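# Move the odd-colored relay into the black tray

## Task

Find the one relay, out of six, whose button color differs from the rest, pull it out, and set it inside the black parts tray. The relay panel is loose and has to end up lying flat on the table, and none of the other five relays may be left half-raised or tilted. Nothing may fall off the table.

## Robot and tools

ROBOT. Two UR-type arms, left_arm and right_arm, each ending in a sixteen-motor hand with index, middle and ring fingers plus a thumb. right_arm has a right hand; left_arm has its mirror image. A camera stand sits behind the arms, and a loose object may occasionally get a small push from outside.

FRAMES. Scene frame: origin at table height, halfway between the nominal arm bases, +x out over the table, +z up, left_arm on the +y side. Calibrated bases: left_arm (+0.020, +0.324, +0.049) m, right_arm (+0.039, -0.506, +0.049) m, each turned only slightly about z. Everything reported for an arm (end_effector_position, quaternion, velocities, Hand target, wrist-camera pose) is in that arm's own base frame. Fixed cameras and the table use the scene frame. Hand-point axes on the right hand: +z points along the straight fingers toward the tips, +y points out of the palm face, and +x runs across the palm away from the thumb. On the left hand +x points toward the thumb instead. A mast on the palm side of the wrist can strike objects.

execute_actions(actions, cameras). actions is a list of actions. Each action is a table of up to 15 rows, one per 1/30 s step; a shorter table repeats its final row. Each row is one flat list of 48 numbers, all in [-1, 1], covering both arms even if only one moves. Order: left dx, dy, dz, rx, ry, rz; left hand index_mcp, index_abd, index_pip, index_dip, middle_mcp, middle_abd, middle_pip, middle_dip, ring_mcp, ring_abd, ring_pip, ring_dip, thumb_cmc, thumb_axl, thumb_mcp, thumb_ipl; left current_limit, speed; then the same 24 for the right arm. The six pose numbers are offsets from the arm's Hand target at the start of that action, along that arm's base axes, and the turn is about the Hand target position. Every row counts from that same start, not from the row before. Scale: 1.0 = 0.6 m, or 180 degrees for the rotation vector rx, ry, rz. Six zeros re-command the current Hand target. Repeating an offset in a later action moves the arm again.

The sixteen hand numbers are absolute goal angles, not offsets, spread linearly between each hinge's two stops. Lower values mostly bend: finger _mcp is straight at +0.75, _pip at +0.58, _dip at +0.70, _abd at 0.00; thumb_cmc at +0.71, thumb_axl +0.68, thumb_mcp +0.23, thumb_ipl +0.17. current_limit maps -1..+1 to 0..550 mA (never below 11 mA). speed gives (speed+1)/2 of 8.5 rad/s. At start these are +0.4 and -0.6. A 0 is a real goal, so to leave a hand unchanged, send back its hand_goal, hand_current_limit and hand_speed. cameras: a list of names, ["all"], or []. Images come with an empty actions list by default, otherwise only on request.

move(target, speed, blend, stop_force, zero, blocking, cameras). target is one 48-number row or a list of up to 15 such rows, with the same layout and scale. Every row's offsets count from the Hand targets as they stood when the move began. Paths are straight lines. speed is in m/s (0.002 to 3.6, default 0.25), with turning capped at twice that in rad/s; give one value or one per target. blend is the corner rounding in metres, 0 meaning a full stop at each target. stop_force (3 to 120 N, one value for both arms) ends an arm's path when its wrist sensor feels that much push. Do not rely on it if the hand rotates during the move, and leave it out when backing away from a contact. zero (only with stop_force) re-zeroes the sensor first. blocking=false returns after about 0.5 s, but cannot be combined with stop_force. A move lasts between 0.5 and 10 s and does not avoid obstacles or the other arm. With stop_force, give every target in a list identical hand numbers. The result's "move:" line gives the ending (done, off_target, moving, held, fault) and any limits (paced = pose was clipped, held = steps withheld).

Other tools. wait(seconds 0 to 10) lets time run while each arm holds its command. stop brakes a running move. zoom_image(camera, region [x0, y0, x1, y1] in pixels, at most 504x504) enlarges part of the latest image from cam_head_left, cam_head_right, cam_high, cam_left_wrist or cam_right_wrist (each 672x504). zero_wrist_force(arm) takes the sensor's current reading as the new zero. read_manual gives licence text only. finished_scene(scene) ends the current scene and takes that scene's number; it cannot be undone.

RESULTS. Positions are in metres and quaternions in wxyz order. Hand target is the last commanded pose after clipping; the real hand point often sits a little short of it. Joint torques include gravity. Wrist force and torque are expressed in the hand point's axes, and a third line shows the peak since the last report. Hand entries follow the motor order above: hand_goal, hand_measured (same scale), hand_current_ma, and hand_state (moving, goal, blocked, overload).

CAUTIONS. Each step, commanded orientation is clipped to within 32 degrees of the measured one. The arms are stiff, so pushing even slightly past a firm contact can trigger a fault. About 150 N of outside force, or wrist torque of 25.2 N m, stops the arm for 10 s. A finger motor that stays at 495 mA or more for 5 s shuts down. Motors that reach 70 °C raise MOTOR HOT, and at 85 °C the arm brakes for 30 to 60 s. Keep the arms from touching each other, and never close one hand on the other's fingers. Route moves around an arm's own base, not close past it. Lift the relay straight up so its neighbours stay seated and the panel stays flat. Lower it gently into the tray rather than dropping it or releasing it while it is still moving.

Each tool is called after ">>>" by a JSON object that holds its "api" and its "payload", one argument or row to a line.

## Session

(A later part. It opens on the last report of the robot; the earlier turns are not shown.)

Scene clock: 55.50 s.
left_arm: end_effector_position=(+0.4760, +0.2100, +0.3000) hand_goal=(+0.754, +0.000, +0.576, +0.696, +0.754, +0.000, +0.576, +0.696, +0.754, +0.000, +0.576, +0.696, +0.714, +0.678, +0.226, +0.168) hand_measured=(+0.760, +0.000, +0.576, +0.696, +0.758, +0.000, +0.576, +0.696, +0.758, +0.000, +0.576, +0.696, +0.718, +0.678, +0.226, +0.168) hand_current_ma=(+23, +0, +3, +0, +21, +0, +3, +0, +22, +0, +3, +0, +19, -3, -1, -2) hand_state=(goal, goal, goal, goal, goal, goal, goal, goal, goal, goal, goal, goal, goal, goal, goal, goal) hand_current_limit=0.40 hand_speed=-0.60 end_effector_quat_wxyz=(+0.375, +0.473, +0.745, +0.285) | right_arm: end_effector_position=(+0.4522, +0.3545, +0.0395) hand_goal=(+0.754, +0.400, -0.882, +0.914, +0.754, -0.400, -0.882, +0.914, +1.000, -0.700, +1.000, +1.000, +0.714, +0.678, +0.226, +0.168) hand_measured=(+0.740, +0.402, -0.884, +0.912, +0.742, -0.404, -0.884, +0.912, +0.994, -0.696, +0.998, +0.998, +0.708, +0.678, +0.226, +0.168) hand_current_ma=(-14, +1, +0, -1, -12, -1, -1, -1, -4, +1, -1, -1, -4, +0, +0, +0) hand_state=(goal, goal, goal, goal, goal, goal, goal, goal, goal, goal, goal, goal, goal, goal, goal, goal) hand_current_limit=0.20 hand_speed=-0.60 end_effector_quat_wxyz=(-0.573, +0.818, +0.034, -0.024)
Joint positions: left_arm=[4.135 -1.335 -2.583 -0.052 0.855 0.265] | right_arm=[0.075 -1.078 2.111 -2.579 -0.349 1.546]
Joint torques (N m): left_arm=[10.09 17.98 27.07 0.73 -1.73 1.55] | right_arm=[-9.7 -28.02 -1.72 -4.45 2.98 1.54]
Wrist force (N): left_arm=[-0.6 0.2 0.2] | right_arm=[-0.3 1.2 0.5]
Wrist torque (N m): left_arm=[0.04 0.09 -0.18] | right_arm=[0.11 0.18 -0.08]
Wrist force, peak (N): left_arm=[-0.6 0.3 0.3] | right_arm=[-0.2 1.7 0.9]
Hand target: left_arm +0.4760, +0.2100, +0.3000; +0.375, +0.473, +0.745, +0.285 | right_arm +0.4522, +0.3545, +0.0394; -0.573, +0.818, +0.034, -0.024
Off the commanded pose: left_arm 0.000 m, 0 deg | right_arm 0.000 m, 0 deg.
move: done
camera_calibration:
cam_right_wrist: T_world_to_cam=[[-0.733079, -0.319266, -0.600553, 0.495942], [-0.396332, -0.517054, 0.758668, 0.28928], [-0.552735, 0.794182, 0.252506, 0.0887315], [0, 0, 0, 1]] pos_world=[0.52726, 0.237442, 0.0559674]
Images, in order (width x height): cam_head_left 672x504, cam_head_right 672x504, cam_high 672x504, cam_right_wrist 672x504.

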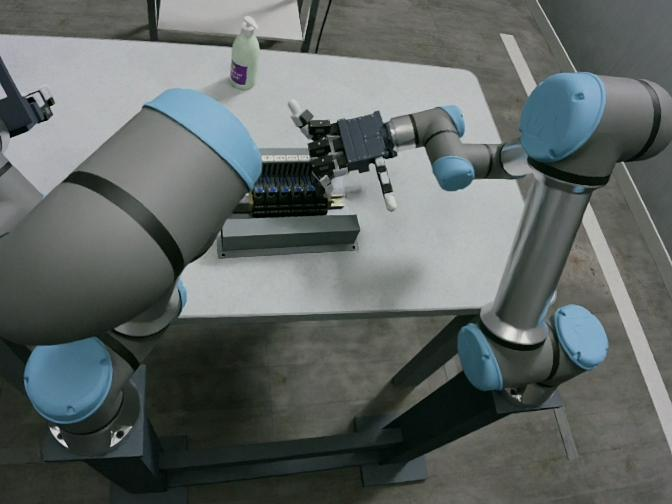

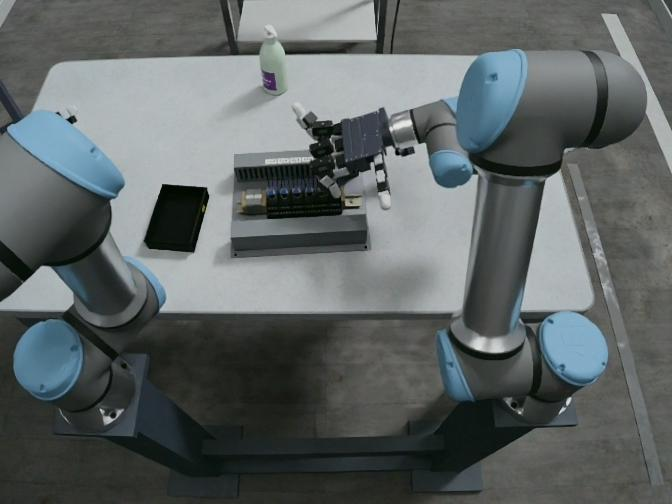

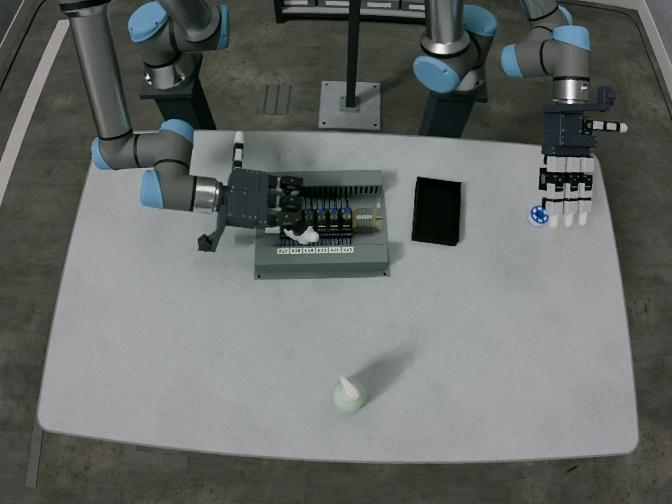

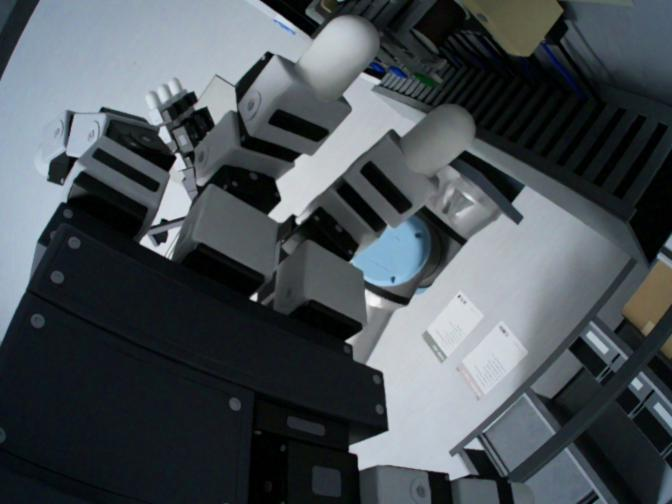

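>>> {"api": "move", "payload": {
  "target": [0, 0, 0, 0, 0, 0, 0.754, 0, 0.576, 0.696, 0.754, 0, 0.576, 0.696, 0.754, 0, 0.576, 0.696, 0.714, 0.678, 0.226, 0.168, 0.4, -0.6, 0, 0.0033, -0.04, 0, 0, 0, 0.7534, 0.4, -0.883, 0.913, 0.7534, -0.4, -0.883, 0.913, 1, -0.7, 1, 1, 0.714, 0.678, 0.226, 0.168, 0.2, -0.6],
  "speed": 0.02,
  "stop_force": 4
}}

>>> {"api": "move", "payload": {
  "target": [0, 0, 0, 0, 0, 0, 0.754, 0, 0.576, 0.696, 0.754, 0, 0.576, 0.696, 0.754, 0, 0.576, 0.696, 0.714, 0.678, 0.226, 0.168, 0.4, -0.6, 0, 0, 0.002, 0, 0, 0, 0.7534, -0.2, -0.883, 0.913, 0.7534, 0.2, -0.883, 0.913, 1, -0.7, 1, 1, 0.714, 0.678, 0.226, 0.168, -0.75, -0.9],
  "speed": 0.02,
  "cameras": ["cam_head_right", "cam_right_wrist"]
}}

>>> {"api": "zoom_image", "payload": {
  "camera": "cam_head_right",
  "region": [295, 160, 365, 220]
}}

Scene clock: 58.63 s.
left_arm: end_effector_position=(+0.4760, +0.2100, +0.3000) hand_goal=(+0.754, +0.000, +0.576, +0.696, +0.754, +0.000, +0.576, +0.696, +0.754, +0.000, +0.576, +0.696, +0.714, +0.678, +0.226, +0.168) hand_measured=(+0.760, +0.000, +0.576, +0.696, +0.758, +0.000, +0.576, +0.696, +0.758, +0.000, +0.576, +0.696, +0.718, +0.678, +0.226, +0.168) hand_current_ma=(+23, +0, +3, +0, +21, +0, +3, +0, +22, +0, +3, +0, +19, -3, -1, -2) hand_state=(goal, goal, goal, goal, goal, goal, goal, goal, goal, goal, goal, goal, goal, goal, goal, goal) hand_current_limit=0.40 hand_speed=-0.60 end_effector_quat_wxyz=(+0.375, +0.473, +0.745, +0.285) | right_arm: end_effector_position=(+0.4522, +0.3565, +0.0154) hand_goal=(+0.754, +0.400, -0.882, +0.914, +0.754, -0.400, -0.882, +0.914, +1.000, -0.700, +1.000, +1.000, +0.714, +0.678, +0.226, +0.168) hand_measured=(+0.740, +0.402, -0.884, +0.912, +0.742, -0.404, -0.884, +0.912, +0.994, -0.696, +0.998, +0.998, +0.708, +0.678, +0.226, +0.168) hand_current_ma=(-14, +1, +0, -1, -12, -1, -1, -1, -4, +1, -1, -1, -4, +0, +0, +0) hand_state=(goal, goal, goal, goal, goal, goal, goal, goal, goal, goal, goal, goal, goal, goal, goal, goal) hand_current_limit=0.20 hand_speed=-0.60 end_effector_quat_wxyz=(-0.573, +0.818, +0.034, -0.024)
Joint positions: left_arm=[4.135 -1.335 -2.583 -0.052 0.855 0.265] | right_arm=[0.079 -1.017 2.113 -2.654 -0.349 1.558]
Joint torques (N m): left_arm=[10.16 18.53 27.37 0.78 -1.59 1.46] | right_arm=[13.7 -28.12 -0.8 -4.67 1.92 1.26]
Wrist force (N): left_arm=[-0.3 0.1 0.3] | right_arm=[0.0 1.6 0.6]
Wrist torque (N m): left_arm=[0.03 0.05 -0.16] | right_arm=[0.16 0.13 -0.22]
Wrist force, peak (N): left_arm=[-0.8 0.1 0.1] | right_arm=[-0.2 1.7 0.6]
Hand target: left_arm +0.4760, +0.2100, +0.3000; +0.375, +0.473, +0.745, +0.285 | right_arm +0.4522, +0.3565, +0.0154; -0.573, +0.818, +0.034, -0.024
Off the commanded pose: left_arm 0.000 m, 0 deg | right_arm 0.000 m, 0 deg.
move: done

Scene clock: 60.00 s.
left_arm: end_effector_position=(+0.4760, +0.2100, +0.3000) hand_goal=(+0.754, +0.000, +0.576, +0.696, +0.754, +0.000, +0.576, +0.696, +0.754, +0.000, +0.576, +0.696, +0.714, +0.678, +0.226, +0.168) hand_measured=(+0.760, +0.000, +0.576, +0.696, +0.758, +0.000, +0.576, +0.696, +0.758, +0.000, +0.576, +0.696, +0.718, +0.678, +0.226, +0.168) hand_current_ma=(+23, +0, +3, +0, +21, +0, +3, +0, +22, +0, +3, +0, +19, -3, -1, -2) hand_state=(goal, goal, goal, goal, goal, goal, goal, goal, goal, goal, goal, goal, goal, goal, goal, goal) hand_current_limit=0.40 hand_speed=-0.60 end_effector_quat_wxyz=(+0.375, +0.473, +0.745, +0.285) | right_arm: end_effector_position=(+0.4522, +0.3565, +0.0166) hand_goal=(+0.754, -0.200, -0.882, +0.914, +0.754, +0.200, -0.882, +0.914, +1.000, -0.700, +1.000, +1.000, +0.714, +0.678, +0.226, +0.168) hand_measured=(+0.742, -0.020, -0.878, +0.912, +0.740, -0.128, -0.866, +0.918, +0.994, -0.696, +0.998, +0.998, +0.708, +0.678, +0.226, +0.168) hand_current_ma=(-10, +68, +2, +0, -13, -69, +14, +1, -4, +1, -1, -1, -4, +0, +0, +0) hand_state=(goal, blocked, goal, goal, goal, blocked, goal, goal, goal, goal, goal, goal, goal, goal, goal, goal) hand_current_limit=-0.75 hand_speed=-0.90 end_effector_quat_wxyz=(-0.573, +0.818, +0.034, -0.024)
Joint positions: left_arm=[4.135 -1.335 -2.583 -0.052 0.855 0.265] | right_arm=[0.079 -1.02 2.113 -2.651 -0.349 1.558]
Joint torques (N m): left_arm=[9.79 18.2 26.96 0.87 -1.66 1.53] | right_arm=[13 -45.56 -23.69 -0.73 0.64 -0.99]
Wrist force (N): left_arm=[-0.3 0.2 0.2] | right_arm=[1.7 3.1 1.3]
Wrist torque (N m): left_arm=[0.05 0.05 -0.16] | right_arm=[0.04 0.26 -0.19]
Wrist force, peak (N): left_arm=[-0.6 0.1 0.2] | right_arm=[7.8 2.3 0.8]
Hand target: left_arm +0.4760, +0.2100, +0.3000; +0.375, +0.473, +0.745, +0.285 | right_arm +0.4522, +0.3565, +0.0166; -0.573, +0.818, +0.034, -0.024
Off the commanded pose: left_arm 0.000 m, 0 deg | right_arm 0.000 m, 0 deg.
move: done
camera_calibration:
cam_right_wrist: T_world_to_cam=[[-0.733079, -0.319266, -0.600553, 0.482828], [-0.396332, -0.517054, 0.758668, 0.307687], [-0.552735, 0.794182, 0.252506, 0.0929256], [0, 0, 0, 1]] pos_world=[0.52726, 0.239442, 0.0330674]
Images, in order (width x height): cam_head_right 672x504, cam_right_wrist 672x504.

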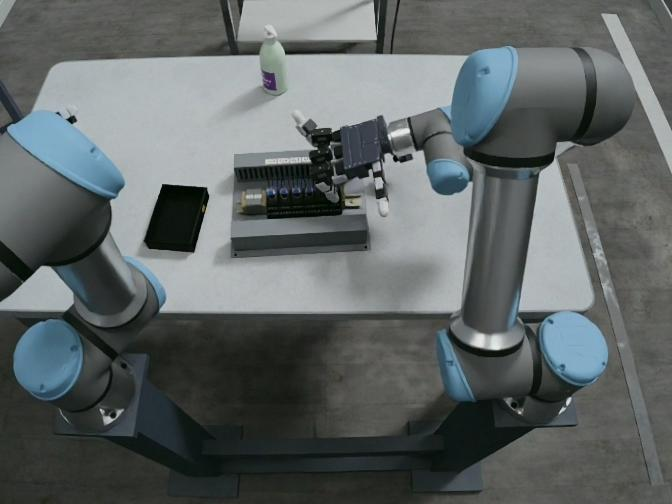

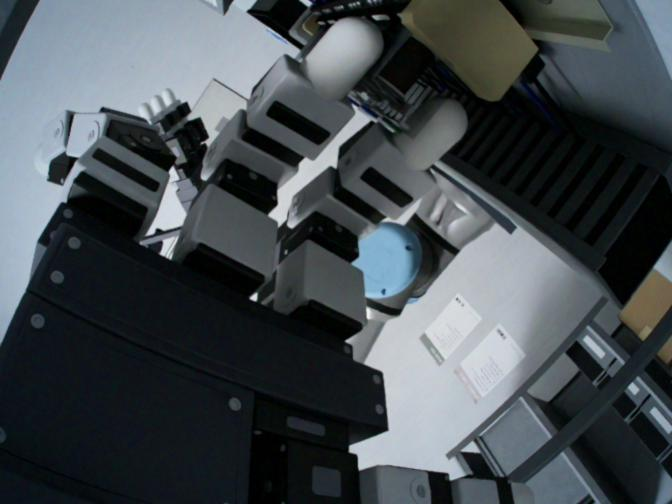

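Scaled by 7.200 from the camera's 672x504 image, which has a finer 960x720 frame.

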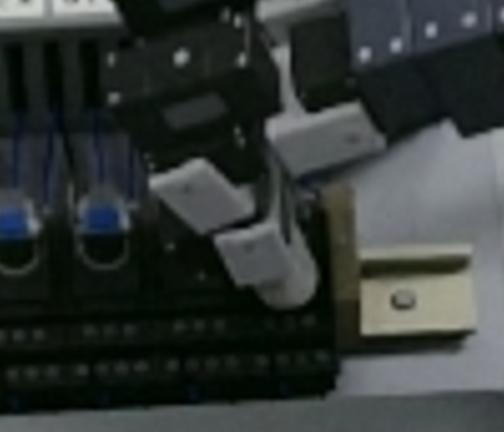

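>>> {"api": "move", "payload": {
  "target": [0, 0, 0, 0, 0, 0, 0.754, 0, 0.576, 0.696, 0.754, 0, 0.576, 0.696, 0.754, 0, 0.576, 0.696, 0.714, 0.678, 0.226, 0.168, 0.4, -0.6, 0.001, 0, 0, 0, 0, 0, 0.7534, -0.5, -0.883, 0.913, 0.7534, 0.5, -0.883, 0.913, 1, -0.7, 1, 1, 0.714, 0.678, 0.226, 0.168, 0.2, -0.9],
  "speed": 0.02,
  "cameras": ["cam_head_right", "cam_right_wrist"]
}}

>>> {"api": "zoom_image", "payload": {
  "camera": "cam_head_right",
  "region": [295, 160, 365, 220]
}}

Scene clock: 63.93 s.
left_arm: end_effector_position=(+0.4760, +0.2100, +0.3000) hand_goal=(+0.754, +0.000, +0.576, +0.696, +0.754, +0.000, +0.576, +0.696, +0.754, +0.000, +0.576, +0.696, +0.714, +0.678, +0.226, +0.168) hand_measured=(+0.760, +0.000, +0.576, +0.696, +0.758, +0.000, +0.576, +0.696, +0.758, +0.000, +0.576, +0.696, +0.718, +0.678, +0.226, +0.168) hand_current_ma=(+23, +0, +3, +0, +21, +0, +3, +0, +22, +0, +3, +0, +19, -3, -1, -2) hand_state=(goal, goal, goal, goal, goal, goal, goal, goal, goal, goal, goal, goal, goal, goal, goal, goal) hand_current_limit=0.40 hand_speed=-0.60 end_effector_quat_wxyz=(+0.375, +0.473, +0.745, +0.285) | right_arm: end_effector_position=(+0.4528, +0.3565, +0.0166) hand_goal=(+0.754, -0.500, -0.882, +0.914, +0.754, +0.500, -0.882, +0.914, +1.000, -0.700, +1.000, +1.000, +0.714, +0.678, +0.226, +0.168) hand_measured=(+0.746, -0.106, -0.876, +0.912, +0.740, -0.046, -0.862, +0.920, +0.994, -0.696, +0.998, +0.998, +0.708, +0.678, +0.226, +0.168) hand_current_ma=(-6, +330, +3, +0, -15, -329, +20, +2, -4, +1, -1, -1, -4, +0, +0, +0) hand_state=(goal, blocked, goal, goal, goal, blocked, goal, goal, goal, goal, goal, goal, goal, goal, goal, goal) hand_current_limit=0.20 hand_speed=-0.90 end_effector_quat_wxyz=(-0.573, +0.818, +0.034, -0.024)
Joint positions: left_arm=[4.135 -1.335 -2.583 -0.052 0.855 0.265] | right_arm=[0.079 -1.019 2.111 -2.65 -0.349 1.558]
Joint torques (N m): left_arm=[10.05 18.7 27.01 0.82 -1.66 1.5] | right_arm=[-3.53 -31.96 -27.52 -1.27 2.1 -1.86]
Wrist force (N): left_arm=[-0.4 0.3 0.2] | right_arm=[-3.5 5.6 3.5]
Wrist torque (N m): left_arm=[0.06 0.06 -0.16] | right_arm=[-0.02 0.08 -0.20]
Wrist force, peak (N): left_arm=[-0.6 0.2 0.4] | right_arm=[-3.5 5.6 3.5]
Hand target: left_arm +0.4760, +0.2100, +0.3000; +0.375, +0.473, +0.745, +0.285 | right_arm +0.4528, +0.3565, +0.0166; -0.573, +0.818, +0.034, -0.024
Off the commanded pose: left_arm 0.000 m, 0 deg | right_arm 0.000 m, 0 deg.
move: done
camera_calibration:
cam_right_wrist: T_world_to_cam=[[-0.733038, -0.319325, -0.600572, 0.483261], [-0.39631, -0.517085, 0.758658, 0.307921], [-0.552805, 0.794138, 0.252492, 0.093305], [0, 0, 0, 1]] pos_world=[0.527861, 0.239442, 0.0330675]
Images, in order (width x height): cam_head_right 672x504, cam_right_wrist 672x504.

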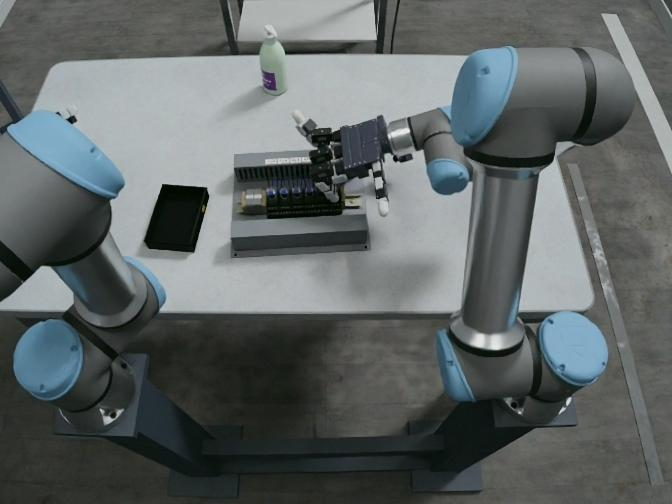

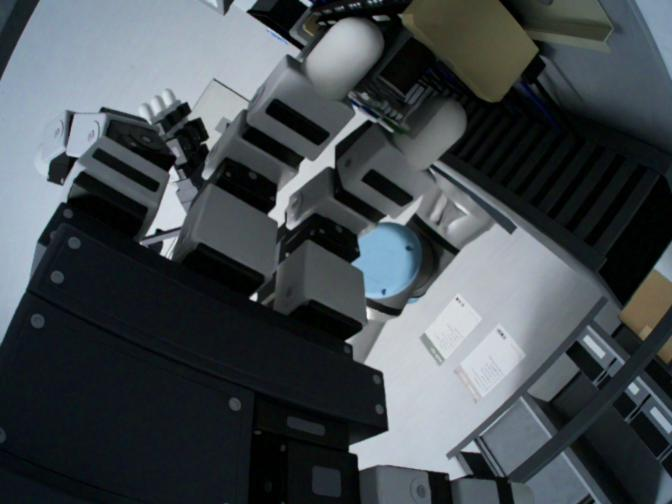

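Scaled by 7.200 from the camera's 672x504 image, which has a finer 960x720 frame.

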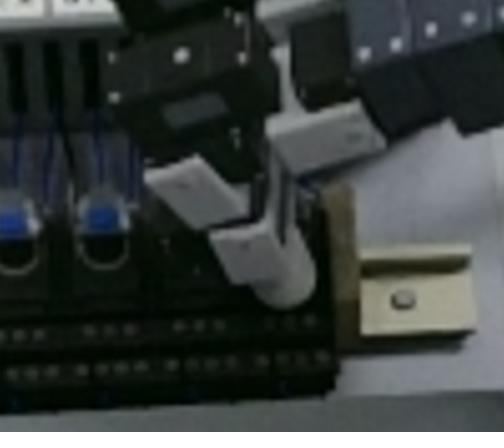

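>>> {"api": "move", "payload": {
  "target": [0, 0, 0, 0, 0, 0, 0.754, 0, 0.576, 0.696, 0.754, 0, 0.576, 0.696, 0.754, 0, 0.576, 0.696, 0.714, 0.678, 0.226, 0.168, 0.4, -0.6, 0, 0, 0.005, 0, 0, 0, 0.7534, -0.5, -0.883, 0.913, 0.7534, 0.5, -0.883, 0.913, 1, -0.7, 1, 1, 0.714, 0.678, 0.226, 0.168, 0.3, -0.9],
  "speed": 0.02
}}

Scene clock: 64.87 s.
left_arm: end_effector_position=(+0.4760, +0.2100, +0.3000) hand_goal=(+0.754, +0.000, +0.576, +0.696, +0.754, +0.000, +0.576, +0.696, +0.754, +0.000, +0.576, +0.696, +0.714, +0.678, +0.226, +0.168) hand_measured=(+0.760, +0.000, +0.576, +0.696, +0.758, +0.000, +0.576, +0.696, +0.758, +0.000, +0.576, +0.696, +0.718, +0.678, +0.226, +0.168) hand_current_ma=(+23, +0, +3, +0, +21, +0, +3, +0, +22, +0, +3, +0, +19, -3, -1, -2) hand_state=(goal, goal, goal, goal, goal, goal, goal, goal, goal, goal, goal, goal, goal, goal, goal, goal) hand_current_limit=0.40 hand_speed=-0.60 end_effector_quat_wxyz=(+0.375, +0.473, +0.745, +0.285) | right_arm: end_effector_position=(+0.4528, +0.3565, +0.0194) hand_goal=(+0.754, -0.500, -0.882, +0.914, +0.754, +0.500, -0.882, +0.914, +1.000, -0.700, +1.000, +1.000, +0.714, +0.678, +0.226, +0.168) hand_measured=(+0.720, -0.110, -0.850, +0.920, +0.716, -0.038, -0.836, +0.928, +0.994, -0.696, +0.998, +0.998, +0.708, +0.678, +0.226, +0.168) hand_current_ma=(-50, +357, +45, +3, -62, -357, +76, +11, -4, +1, -1, -1, -4, +0, +0, +0) hand_state=(blocked, blocked, blocked, goal, blocked, blocked, blocked, goal, goal, goal, goal, goal, goal, goal, goal, goal) hand_current_limit=0.30 hand_speed=-0.90 end_effector_quat_wxyz=(-0.573, +0.818, +0.034, -0.024)
Joint positions: left_arm=[4.135 -1.335 -2.583 -0.052 0.855 0.265] | right_arm=[0.078 -1.026 2.111 -2.643 -0.349 1.558]
Joint torques (N m): left_arm=[9.68 18.88 27.66 0.89 -1.65 1.64] | right_arm=[-13.56 -54.48 -30.29 -2.37 5.81 1.58]
Wrist force (N): left_arm=[-0.3 0.1 0.2] | right_arm=[-0.8 19.4 7.5]
Wrist torque (N m): left_arm=[0.03 0.05 -0.16] | right_arm=[-0.51 0.18 -0.15]
Wrist force, peak (N): left_arm=[-0.7 -0.1 0.3] | right_arm=[-0.6 19.9 7.4]
Hand target: left_arm +0.4760, +0.2100, +0.3000; +0.375, +0.473, +0.745, +0.285 | right_arm +0.4528, +0.3565, +0.0196; -0.573, +0.818, +0.034, -0.024
Off the commanded pose: left_arm 0.000 m, 0 deg | right_arm 0.000 m, 0 deg.
move: done

>>> {"api": "move", "payload": {
  "target": [0, 0, 0, 0, 0, 0, 0.754, 0, 0.576, 0.696, 0.754, 0, 0.576, 0.696, 0.754, 0, 0.576, 0.696, 0.714, 0.678, 0.226, 0.168, 0.4, -0.6, 0, 0, 0.005, 0, 0, 0, 0.7534, -0.5, -0.883, 0.913, 0.7534, 0.5, -0.883, 0.913, 1, -0.7, 1, 1, 0.714, 0.678, 0.226, 0.168, 0.4, -0.9],
  "speed": 0.02,
  "cameras": ["cam_head_right", "cam_right_wrist", "cam_high"]
}}

>>> {"api": "zoom_image", "payload": {
  "camera": "cam_head_right",
  "region": [295, 160, 365, 220]
}}

>>> {"api": "zoom_image", "payload": {
  "camera": "cam_high",
  "region": [250, 160, 480, 290]
}}

Scene clock: 65.93 s.
left_arm: end_effector_position=(+0.4760, +0.2100, +0.3000) hand_goal=(+0.754, +0.000, +0.576, +0.696, +0.754, +0.000, +0.576, +0.696, +0.754, +0.000, +0.576, +0.696, +0.714, +0.678, +0.226, +0.168) hand_measured=(+0.760, +0.000, +0.576, +0.696, +0.758, +0.000, +0.576, +0.696, +0.758, +0.000, +0.576, +0.696, +0.718, +0.678, +0.226, +0.168) hand_current_ma=(+23, +0, +3, +0, +21, +0, +3, +0, +22, +0, +3, +0, +19, -3, -1, -2) hand_state=(goal, goal, goal, goal, goal, goal, goal, goal, goal, goal, goal, goal, goal, goal, goal, goal) hand_current_limit=0.40 hand_speed=-0.60 end_effector_quat_wxyz=(+0.375, +0.473, +0.745, +0.285) | right_arm: end_effector_position=(+0.4528, +0.3565, +0.0225) hand_goal=(+0.754, -0.500, -0.882, +0.914, +0.754, +0.500, -0.882, +0.914, +1.000, -0.700, +1.000, +1.000, +0.714, +0.678, +0.226, +0.168) hand_measured=(+0.720, -0.110, -0.846, +0.922, +0.716, -0.038, -0.834, +0.928, +0.994, -0.696, +0.998, +0.998, +0.708, +0.678, +0.226, +0.168) hand_current_ma=(-51, +385, +50, +4, -62, -385, +82, +12, -4, +1, -1, -1, -4, +0, +0, +0) hand_state=(blocked, blocked, blocked, goal, blocked, blocked, blocked, goal, goal, goal, goal, goal, goal, goal, goal, goal) hand_current_limit=0.40 hand_speed=-0.90 end_effector_quat_wxyz=(-0.573, +0.818, +0.034, -0.024)
Joint positions: left_arm=[4.135 -1.335 -2.583 -0.052 0.855 0.265] | right_arm=[0.078 -1.033 2.111 -2.635 -0.349 1.558]
Joint torques (N m): left_arm=[9.62 19.04 27.47 0.96 -1.59 1.54] | right_arm=[-11.85 -55.69 -30.09 -1.88 6.74 0.92]
Wrist force (N): left_arm=[-0.3 0.0 0.2] | right_arm=[-0.5 19.5 7.6]
Wrist torque (N m): left_arm=[0.01 0.05 -0.15] | right_arm=[-0.49 0.18 -0.15]
Wrist force, peak (N): left_arm=[-0.6 0.2 0.3] | right_arm=[-0.5 19.9 7.6]
Hand target: left_arm +0.4760, +0.2100, +0.3000; +0.375, +0.473, +0.745, +0.285 | right_arm +0.4528, +0.3565, +0.0226; -0.573, +0.818, +0.034, -0.024
Off the commanded pose: left_arm 0.000 m, 0 deg | right_arm 0.000 m, 0 deg.
move: done
camera_calibration:
cam_right_wrist: T_world_to_cam=[[-0.733097, -0.319241, -0.600545, 0.486814], [-0.39636, -0.517013, 0.758681, 0.303453], [-0.552692, 0.794218, 0.252486, 0.0917365], [0, 0, 0, 1]] pos_world=[0.52786, 0.239441, 0.0389675]
Images, in order (width x height): cam_head_right 672x504, cam_high 672x504, cam_right_wrist 672x504.

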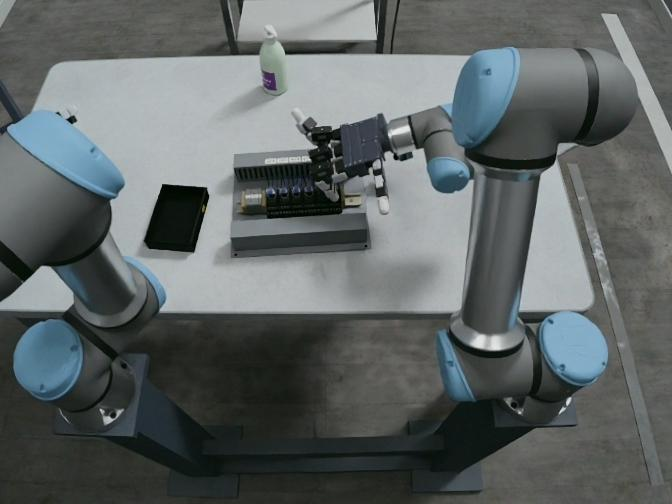

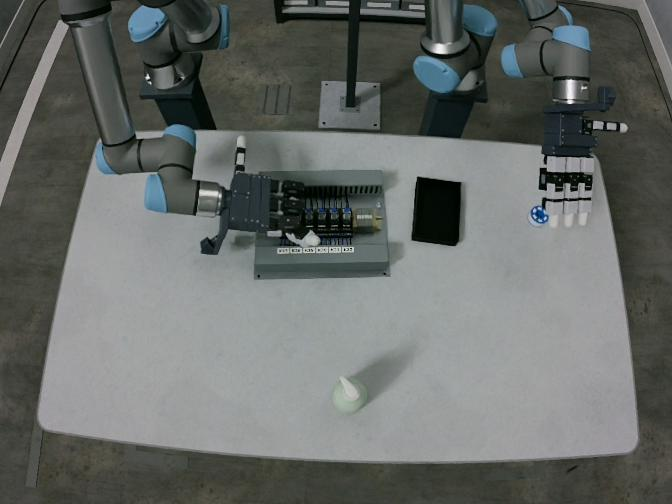

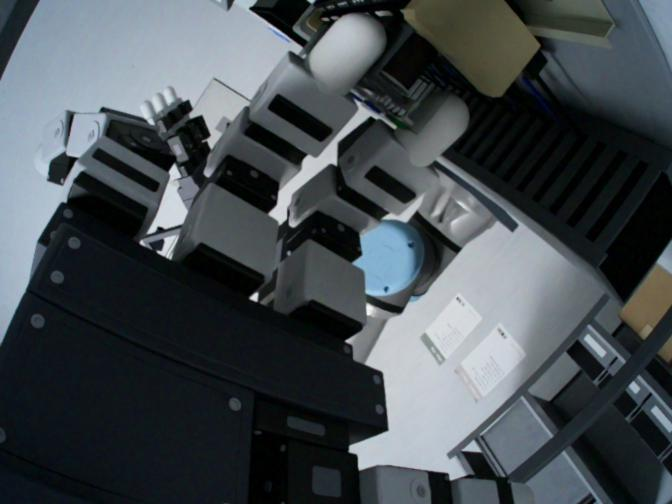

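Scaled by 7.200 from the camera's 672x504 image, which has a finer 960x720 frame.

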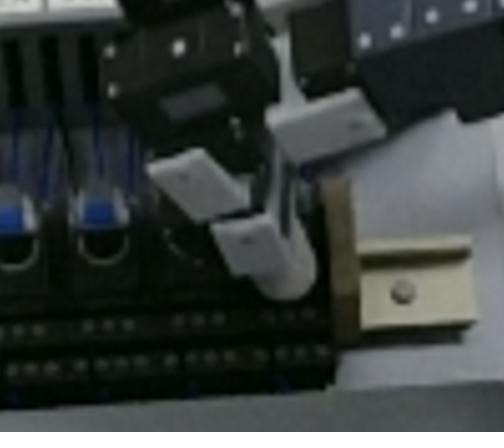

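Scaled by 2.191 from the camera's 672x504 image, which has a finer 960x720 frame.

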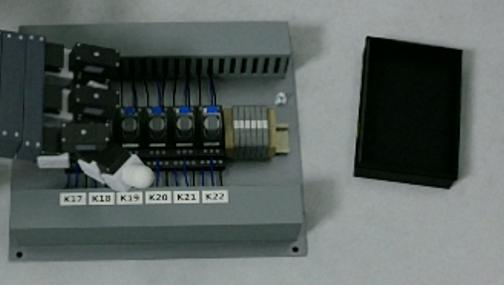

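>>> {"api": "move", "payload": {
  "target": [
    [0, 0, 0, 0, 0, 0, 0.754, 0, 0.576, 0.696, 0.754, 0, 0.576, 0.696, 0.754, 0, 0.576, 0.696, 0.714, 0.678, 0.226, 0.168, 0.4, -0.6, 0, 0, -0.0085, 0, 0, 0, 0.7534, -0.5, -0.883, 0.913, 0.7534, 0.5, -0.883, 0.913, 1, -0.7, 1, 1, 0.714, 0.678, 0.226, 0.168, 0.2, -0.9]
  ],
  "speed": 0.015
}}

>>> {"api": "move", "payload": {
  "target": [-0.0352, -0.859, -0.1, 0.0301, 0.3122, -0.1055, 0.754, 0, 0.576, 0.696, 0.754, 0, 0.576, 0.696, 0.754, 0, 0.576, 0.696, 0.714, 0.678, 0.226, 0.168, 0.4, -0.6, 0, 0, 0, 0, 0, 0, 0.7534, -0.5, -0.883, 0.913, 0.7534, 0.5, -0.883, 0.913, 1, -0.7, 1, 1, 0.714, 0.678, 0.226, 0.168, 0.2, -0.9],
  "speed": 0.25,
  "cameras": ["all"]
}}

>>> {"api": "zoom_image", "payload": {
  "camera": "cam_high",
  "region": [250, 140, 480, 290]
}}

Scene clock: 70.57 s.
left_arm: end_effector_position=(+0.4760, +0.2100, +0.3000) hand_goal=(+0.754, +0.000, +0.576, +0.696, +0.754, +0.000, +0.576, +0.696, +0.754, +0.000, +0.576, +0.696, +0.714, +0.678, +0.226, +0.168) hand_measured=(+0.760, +0.000, +0.576, +0.696, +0.758, +0.000, +0.576, +0.696, +0.758, +0.000, +0.576, +0.696, +0.718, +0.678, +0.226, +0.168) hand_current_ma=(+23, +0, +3, +0, +21, +0, +3, +0, +22, +0, +3, +0, +19, -3, -1, -2) hand_state=(goal, goal, goal, goal, goal, goal, goal, goal, goal, goal, goal, goal, goal, goal, goal, goal) hand_current_limit=0.40 hand_speed=-0.60 end_effector_quat_wxyz=(+0.375, +0.473, +0.745, +0.285) | right_arm: end_effector_position=(+0.4528, +0.3565, +0.0176) hand_goal=(+0.754, -0.500, -0.882, +0.914, +0.754, +0.500, -0.882, +0.914, +1.000, -0.700, +1.000, +1.000, +0.714, +0.678, +0.226, +0.168) hand_measured=(+0.730, -0.110, -0.866, +0.920, +0.724, -0.038, -0.852, +0.928, +0.994, -0.696, +0.998, +0.998, +0.708, +0.678, +0.226, +0.168) hand_current_ma=(-29, +330, +14, +3, -41, -330, +37, +12, -4, +1, -1, -1, -4, +0, +0, +0) hand_state=(blocked, blocked, goal, goal, blocked, blocked, blocked, goal, goal, goal, goal, goal, goal, goal, goal, goal) hand_current_limit=0.20 hand_speed=-0.90 end_effector_quat_wxyz=(-0.573, +0.818, +0.034, -0.024)
Joint positions: left_arm=[4.135 -1.335 -2.583 -0.052 0.855 0.265] | right_arm=[0.078 -1.021 2.111 -2.647 -0.349 1.558]
Joint torques (N m): left_arm=[9.55 18.7 26.62 0.77 -1.61 1.59] | right_arm=[-10.94 -31.87 -1.75 -4.78 1.55 1.69]
Wrist force (N): left_arm=[-0.2 0.1 0.3] | right_arm=[1.7 6.0 2.2]
Wrist torque (N m): left_arm=[0.03 0.03 -0.15] | right_arm=[-0.01 0.23 -0.12]
Wrist force, peak (N): left_arm=[-0.6 0.3 0.1] | right_arm=[-0.6 20.0 7.9]
Hand target: left_arm +0.4760, +0.2100, +0.3000; +0.375, +0.473, +0.745, +0.285 | right_arm +0.4528, +0.3565, +0.0175; -0.573, +0.818, +0.034, -0.024
Off the commanded pose: left_arm 0.000 m, 0 deg | right_arm 0.000 m, 0 deg.
move: done

Scene clock: 73.50 s.
left_arm: end_effector_position=(+0.4549, -0.3054, +0.2400) hand_goal=(+0.754, +0.000, +0.576, +0.696, +0.754, +0.000, +0.576, +0.696, +0.754, +0.000, +0.576, +0.696, +0.714, +0.678, +0.226, +0.168) hand_measured=(+0.756, +0.000, +0.576, +0.696, +0.756, +0.000, +0.576, +0.696, +0.756, +0.000, +0.576, +0.696, +0.716, +0.678, +0.224, +0.168) hand_current_ma=(+6, +0, +3, +0, +6, +0, +3, +0, +6, +0, +3, +0, +11, -3, -10, -2) hand_state=(goal, goal, goal, goal, goal, goal, goal, goal, goal, goal, goal, goal, goal, goal, goal, goal) hand_current_limit=0.40 hand_speed=-0.60 end_effector_quat_wxyz=(+0.001, +0.678, +0.735, +0.000) | right_arm: end_effector_position=(+0.4528, +0.3565, +0.0175) hand_goal=(+0.754, -0.500, -0.882, +0.914, +0.754, +0.500, -0.882, +0.914, +1.000, -0.700, +1.000, +1.000, +0.714, +0.678, +0.226, +0.168) hand_measured=(+0.732, -0.110, -0.868, +0.920, +0.726, -0.038, -0.854, +0.928, +0.994, -0.696, +0.998, +0.998, +0.708, +0.678, +0.226, +0.168) hand_current_ma=(-28, +330, +13, +3, -39, -330, +35, +12, -4, +1, -1, -1, -4, +0, +0, +0) hand_state=(blocked, blocked, goal, goal, blocked, blocked, blocked, goal, goal, goal, goal, goal, goal, goal, goal, goal) hand_current_limit=0.20 hand_speed=-0.90 end_effector_quat_wxyz=(-0.573, +0.818, +0.034, -0.024)
Joint positions: left_arm=[2.679 -1.59 -1.857 -1.265 1.57 -0.542] | right_arm=[0.078 -1.021 2.111 -2.648 -0.349 1.558]
Joint torques (N m): left_arm=[-9.78 11.8 30.89 -0.03 -1.22 -1.07] | right_arm=[8.36 -30.44 -1.23 -4.65 1.51 1.49]
Wrist force (N): left_arm=[-1.2 2.0 1.0] | right_arm=[1.8 5.9 2.2]
Wrist torque (N m): left_arm=[-0.03 0.09 -0.10] | right_arm=[0.01 0.26 -0.16]
Wrist force, peak (N): left_arm=[-2.2 1.8 1.4] | right_arm=[2.0 6.0 2.5]
Hand target: left_arm +0.4549, -0.3054, +0.2400; +0.000, +0.678, +0.735, +0.000 | right_arm +0.4528, +0.3565, +0.0175; -0.573, +0.818, +0.034, -0.024
Off the commanded pose: left_arm 0.000 m, 0 deg | right_arm 0.000 m, 0 deg.
move: done
camera_calibration:
cam_left_wrist: T_world_to_cam=[[-0.543212, -0.839193, 0.0259925, -0.0482666], [-0.585241, 0.400663, 0.704955, 0.174015], [-0.602008, 0.367728, -0.708775, 0.682135], [0, 0, 0, 1]] pos_world=[0.486272, -0.361066, 0.362062]
cam_right_wrist: T_world_to_cam=[[-0.733079, -0.319266, -0.600553, 0.483808], [-0.396332, -0.517054, 0.758668, 0.307242], [-0.552735, 0.794182, 0.252506, 0.0930299], [0, 0, 0, 1]] pos_world=[0.52786, 0.239442, 0.0339674]

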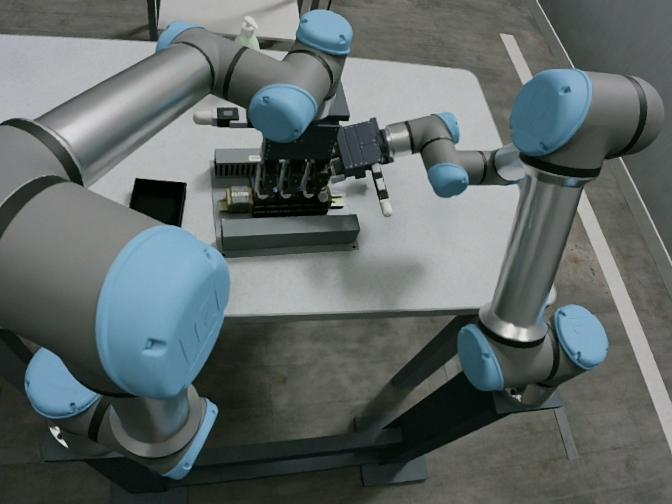

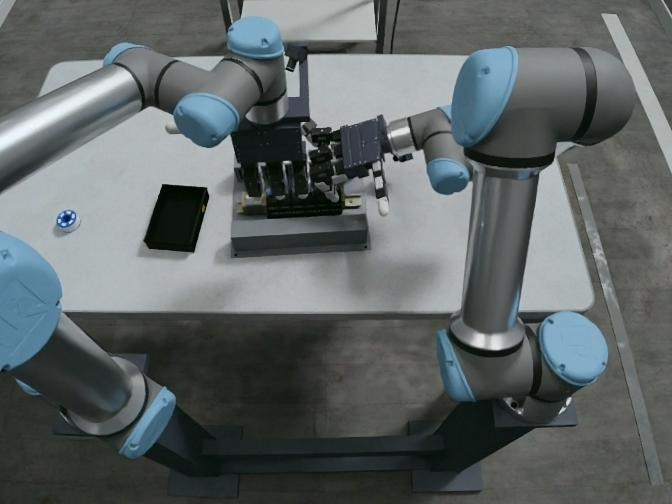

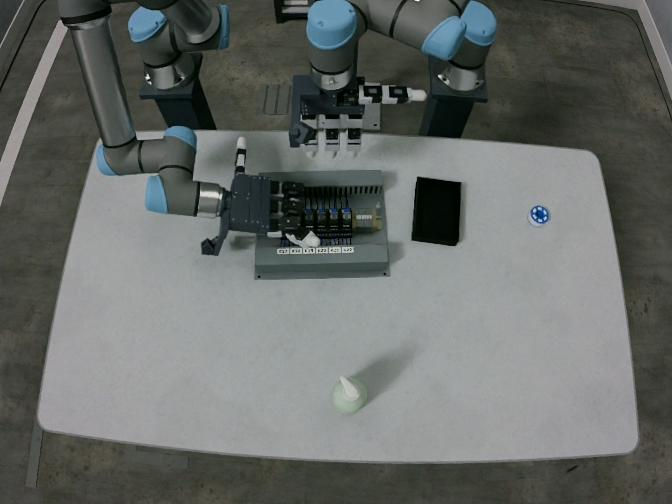

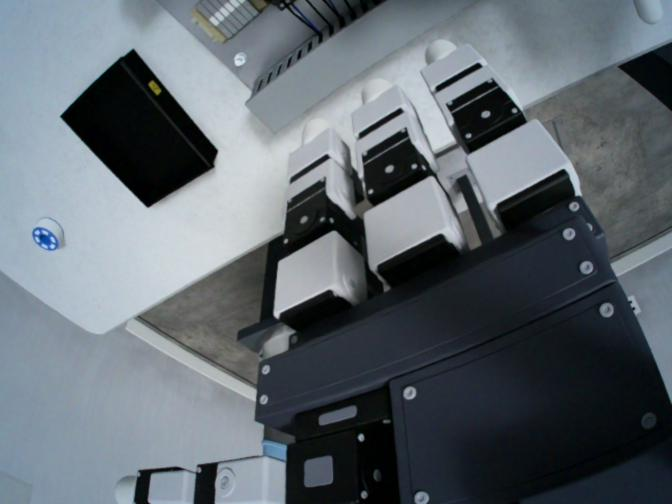

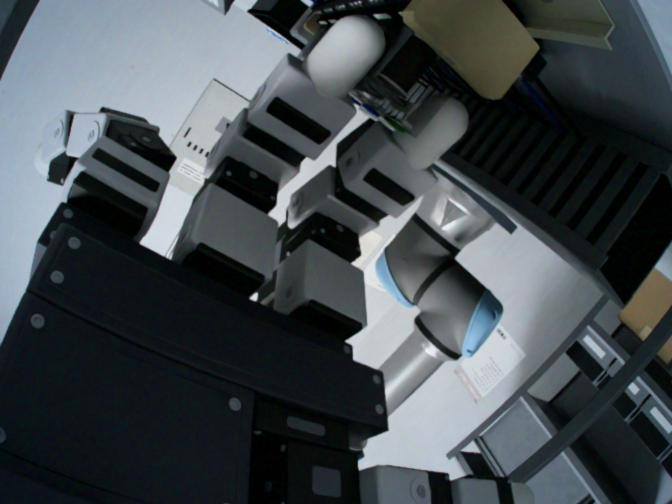

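Scaled by 2.191 from the camera's 672x504 image, which has a finer 960x720 frame.

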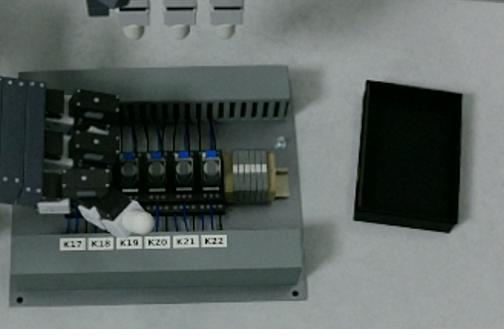

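>>> {"api": "move", "payload": {
  "target": [-0.0067, 0, -0.15, 0, 0, 0, 0.754, 0, 0.576, 0.696, 0.754, 0, 0.576, 0.696, 0.754, 0, 0.576, 0.696, 0.714, 0.678, 0.226, 0.168, 0.4, -0.6, 0, 0, 0, 0, 0, 0, 0.7534, -0.5, -0.883, 0.913, 0.7534, 0.5, -0.883, 0.913, 1, -0.7, 1, 1, 0.714, 0.678, 0.226, 0.168, 0.2, -0.9],
  "speed": 0.12
}}

>>> {"api": "move", "payload": {
  "target": [0, 0, -0.06, 0, 0, 0, 0.754, 0, 0.576, 0.696, 0.754, 0, 0.576, 0.696, 0.754, 0, 0.576, 0.696, 0.714, 0.678, 0.226, 0.168, 0.4, -0.6, 0, 0, 0, 0, 0, 0, 0.7534, -0.5, -0.883, 0.913, 0.7534, 0.5, -0.883, 0.913, 1, -0.7, 1, 1, 0.714, 0.678, 0.226, 0.168, 0.2, -0.9],
  "speed": 0.02,
  "stop_force": 8,
  "cameras": ["all"]
}}

>>> {"api": "zoom_image", "payload": {
  "camera": "cam_high",
  "region": [250, 140, 480, 290]
}}

Scene clock: 76.03 s.
left_arm: end_effector_position=(+0.4509, -0.3054, +0.1501) hand_goal=(+0.754, +0.000, +0.576, +0.696, +0.754, +0.000, +0.576, +0.696, +0.754, +0.000, +0.576, +0.696, +0.714, +0.678, +0.226, +0.168) hand_measured=(+0.756, +0.000, +0.576, +0.696, +0.756, +0.000, +0.576, +0.696, +0.756, +0.000, +0.576, +0.696, +0.716, +0.678, +0.224, +0.168) hand_current_ma=(+6, +0, +3, +0, +5, +0, +3, +0, +6, +0, +3, +0, +11, -3, -12, -2) hand_state=(goal, goal, goal, goal, goal, goal, goal, goal, goal, goal, goal, goal, goal, goal, goal, goal) hand_current_limit=0.40 hand_speed=-0.60 end_effector_quat_wxyz=(+0.000, +0.678, +0.735, +0.000) | right_arm: end_effector_position=(+0.4528, +0.3565, +0.0175) hand_goal=(+0.754, -0.500, -0.882, +0.914, +0.754, +0.500, -0.882, +0.914, +1.000, -0.700, +1.000, +1.000, +0.714, +0.678, +0.226, +0.168) hand_measured=(+0.732, -0.110, -0.868, +0.920, +0.726, -0.038, -0.854, +0.928, +0.994, -0.696, +0.998, +0.998, +0.708, +0.678, +0.226, +0.168) hand_current_ma=(-28, +330, +13, +3, -39, -330, +35, +12, -4, +1, -1, -1, -4, +0, +0, +0) hand_state=(blocked, blocked, goal, goal, blocked, blocked, blocked, goal, goal, goal, goal, goal, goal, goal, goal, goal) hand_current_limit=0.20 hand_speed=-0.90 end_effector_quat_wxyz=(-0.573, +0.818, +0.034, -0.024)
Joint positions: left_arm=[2.675 -1.677 -2.015 -1.019 1.57 -0.546] | right_arm=[0.078 -1.021 2.111 -2.648 -0.349 1.558]
Joint torques (N m): left_arm=[-9.58 13.33 8.38 5.14 1.02 -1.11] | right_arm=[12.9 -31.26 -1.05 -4.65 1.26 1.57]
Wrist force (N): left_arm=[-1.5 2.1 1.3] | right_arm=[1.9 5.9 2.3]
Wrist torque (N m): left_arm=[-0.02 0.12 -0.14] | right_arm=[-0.01 0.25 -0.16]
Wrist force, peak (N): left_arm=[-1.5 2.2 1.5] | right_arm=[2.1 6.1 2.4]
Hand target: left_arm +0.4509, -0.3054, +0.1500; +0.000, +0.678, +0.735, +0.000 | right_arm +0.4528, +0.3565, +0.0175; -0.573, +0.818, +0.034, -0.024
Off the commanded pose: left_arm 0.000 m, 0 deg | right_arm 0.000 m, 0 deg.
move: done

Scene clock: 78.07 s.
left_arm: end_effector_position=(+0.4509, -0.3054, +0.1359) hand_goal=(+0.754, +0.000, +0.576, +0.696, +0.754, +0.000, +0.576, +0.696, +0.754, +0.000, +0.576, +0.696, +0.714, +0.678, +0.226, +0.168) hand_measured=(+0.756, +0.000, +0.578, +0.696, +0.756, +0.000, +0.578, +0.696, +0.756, +0.000, +0.578, +0.696, +0.716, +0.678, +0.224, +0.168) hand_current_ma=(+6, +3, +7, +0, +5, +3, +7, +0, +6, +3, +6, +0, +11, -3, -12, -2) hand_state=(goal, goal, goal, goal, goal, goal, goal, goal, goal, goal, goal, goal, goal, goal, goal, goal) hand_current_limit=0.40 hand_speed=-0.60 end_effector_quat_wxyz=(+0.000, +0.678, +0.735, +0.000) | right_arm: end_effector_position=(+0.4528, +0.3565, +0.0175) hand_goal=(+0.754, -0.500, -0.882, +0.914, +0.754, +0.500, -0.882, +0.914, +1.000, -0.700, +1.000, +1.000, +0.714, +0.678, +0.226, +0.168) hand_measured=(+0.732, -0.110, -0.868, +0.920, +0.726, -0.038, -0.854, +0.928, +0.994, -0.696, +0.998, +0.998, +0.708, +0.678, +0.226, +0.168) hand_current_ma=(-28, +330, +13, +3, -39, -330, +35, +12, -4, +1, -1, -1, -4, +0, +0, +0) hand_state=(blocked, blocked, goal, goal, blocked, blocked, blocked, goal, goal, goal, goal, goal, goal, goal, goal, goal) hand_current_limit=0.20 hand_speed=-0.90 end_effector_quat_wxyz=(-0.573, +0.818, +0.034, -0.024)
Joint positions: left_arm=[2.675 -1.698 -2.035 -0.979 1.57 -0.546] | right_arm=[0.078 -1.021 2.111 -2.648 -0.349 1.558]
Joint torques (N m): left_arm=[-9.15 32.12 25.83 -0.72 0.92 -0.92] | right_arm=[12.25 -31 -1.56 -4.61 1.35 1.67]
Wrist force (N): left_arm=[-1.8 1.8 -6.6] | right_arm=[1.8 5.9 2.3]
Wrist torque (N m): left_arm=[0.58 -0.07 -0.15] | right_arm=[0.00 0.25 -0.16]
Wrist force, peak (N): left_arm=[-0.7 0.8 -29.0] | right_arm=[1.8 6.1 2.3]
Hand target: left_arm +0.4509, -0.3054, +0.1359; +0.000, +0.678, +0.735, +0.000 (not the last commanded pose) | right_arm +0.4528, +0.3565, +0.0175; -0.573, +0.818, +0.034, -0.024
Off the commanded pose: left_arm 0.022 m, 0 deg | right_arm 0.000 m, 0 deg.
move: contact (left_arm)
camera_calibration:
cam_left_wrist: T_world_to_cam=[[-0.543254, -0.839163, 0.0260878, -0.0477539], [-0.585006, 0.400641, 0.705163, 0.245055], [-0.602199, 0.367821, -0.708565, 0.606041], [0, 0, 0, 1]] pos_world=[0.482373, -0.361167, 0.257862]
cam_right_wrist: T_world_to_cam=[[-0.733079, -0.319266, -0.600553, 0.483808], [-0.396332, -0.517054, 0.758668, 0.307242], [-0.552735, 0.794182, 0.252506, 0.0930299], [0, 0, 0, 1]] pos_world=[0.52786, 0.239442, 0.0339674]

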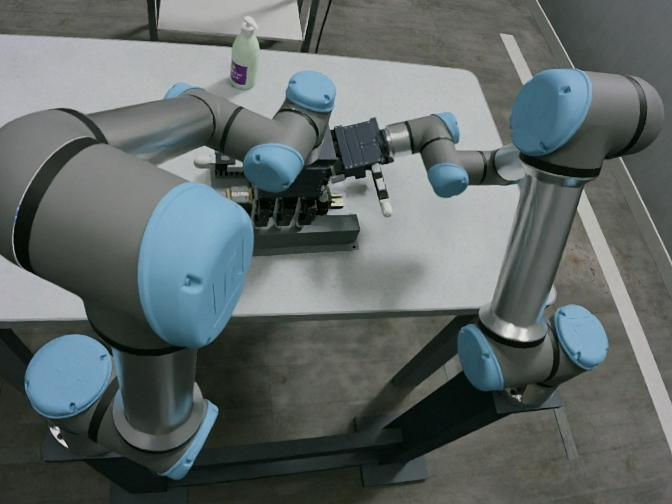

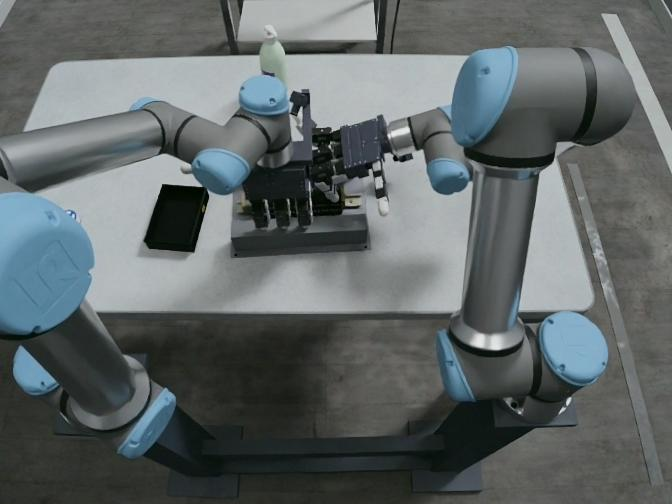

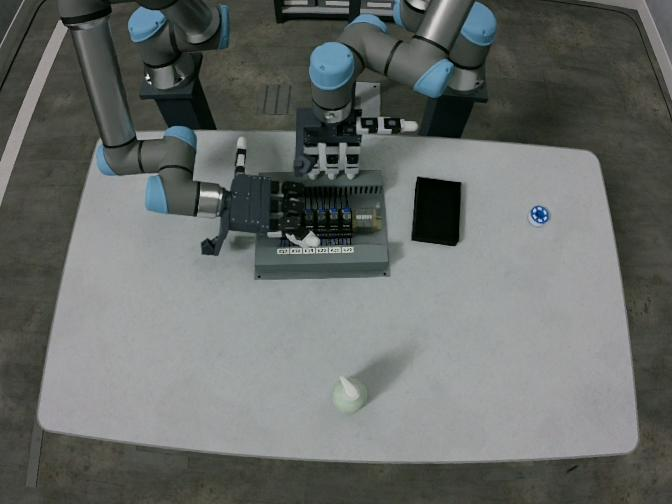

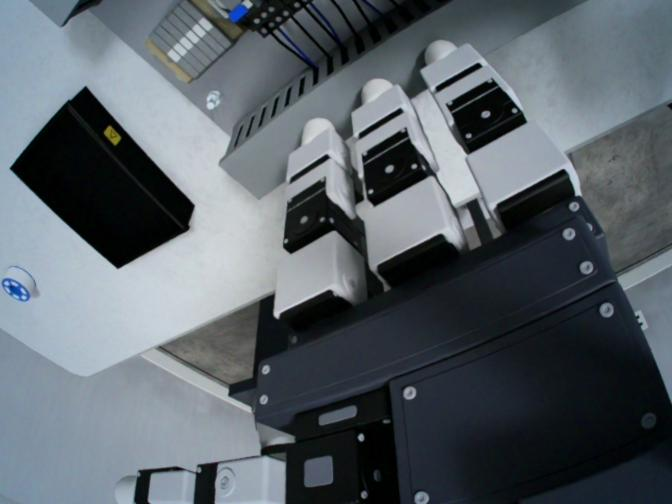

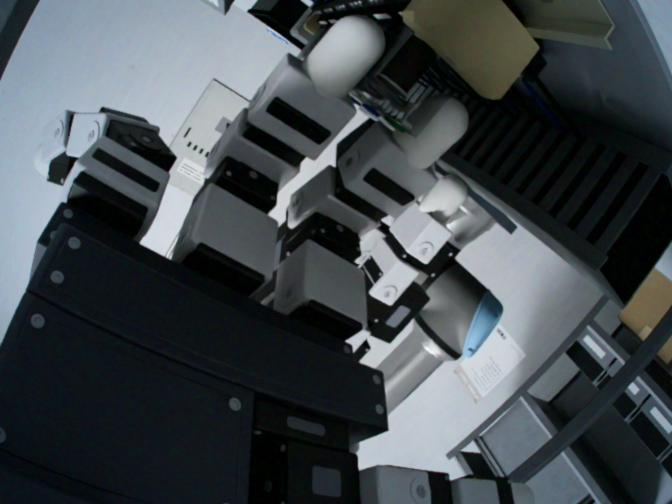

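Scaled by 2.191 from the camera's 672x504 image, which has a finer 960x720 frame.

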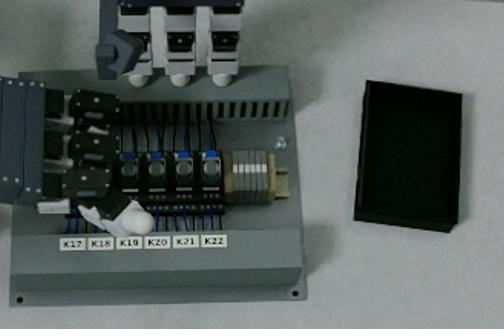

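>>> {"api": "move", "payload": {
  "target": [0, 0, -0.02, 0, 0, 0, 0.754, 0, 0.576, 0.696, 0.754, 0, 0.576, 0.696, 0.754, 0, 0.576, 0.696, 0.714, 0.678, 0.226, 0.168, 0.4, -0.6, 0, 0, 0, 0, 0, 0, 0.7534, -0.5, -0.883, 0.913, 0.7534, 0.5, -0.883, 0.913, 1, -0.7, 1, 1, 0.714, 0.678, 0.226, 0.168, 0.2, -0.9],
  "speed": 0.008,
  "stop_force": 15
}}

Scene clock: 80.03 s.
left_arm: end_effector_position=(+0.4510, -0.3055, +0.1354) hand_goal=(+0.754, +0.000, +0.576, +0.696, +0.754, +0.000, +0.576, +0.696, +0.754, +0.000, +0.576, +0.696, +0.714, +0.678, +0.226, +0.168) hand_measured=(+0.758, +0.002, +0.578, +0.696, +0.758, +0.002, +0.578, +0.696, +0.758, +0.002, +0.578, +0.696, +0.716, +0.678, +0.224, +0.168) hand_current_ma=(+14, +10, +8, +0, +13, +10, +8, +0, +14, +10, +8, +0, +10, -3, -12, -2) hand_state=(goal, goal, goal, goal, goal, goal, goal, goal, goal, goal, goal, goal, goal, goal, goal, goal) hand_current_limit=0.40 hand_speed=-0.60 end_effector_quat_wxyz=(+0.001, +0.678, +0.735, +0.000) | right_arm: end_effector_position=(+0.4528, +0.3565, +0.0175) hand_goal=(+0.754, -0.500, -0.882, +0.914, +0.754, +0.500, -0.882, +0.914, +1.000, -0.700, +1.000, +1.000, +0.714, +0.678, +0.226, +0.168) hand_measured=(+0.732, -0.110, -0.868, +0.920, +0.726, -0.038, -0.854, +0.928, +0.994, -0.696, +0.998, +0.998, +0.708, +0.678, +0.226, +0.168) hand_current_ma=(-28, +330, +13, +3, -39, -330, +35, +12, -4, +1, -1, -1, -4, +0, +0, +0) hand_state=(blocked, blocked, goal, goal, blocked, blocked, blocked, goal, goal, goal, goal, goal, goal, goal, goal, goal) hand_current_limit=0.20 hand_speed=-0.90 end_effector_quat_wxyz=(-0.573, +0.818, +0.034, -0.024)
Joint positions: left_arm=[2.675 -1.699 -2.036 -0.977 1.57 -0.546] | right_arm=[0.078 -1.021 2.111 -2.648 -0.349 1.558]
Joint torques (N m): left_arm=[-9.05 24.2 20.46 -1.81 0.8 -1.03] | right_arm=[12.55 -31.25 -1.09 -4.61 1.33 1.52]
Wrist force (N): left_arm=[-1.4 1.4 -22.7] | right_arm=[1.7 5.8 2.4]
Wrist torque (N m): left_arm=[1.83 -0.34 -0.11] | right_arm=[-0.03 0.27 -0.17]
Wrist force, peak (N): left_arm=[-1.4 1.3 -32.5] | right_arm=[2.0 6.1 2.4]
Hand target: left_arm +0.4510, -0.3055, +0.1354; +0.001, +0.678, +0.735, +0.000 (not the last commanded pose) | right_arm +0.4528, +0.3565, +0.0175; -0.573, +0.818, +0.034, -0.024
Off the commanded pose: left_arm 0.012 m, 0 deg | right_arm 0.000 m, 0 deg.
move: contact (left_arm)


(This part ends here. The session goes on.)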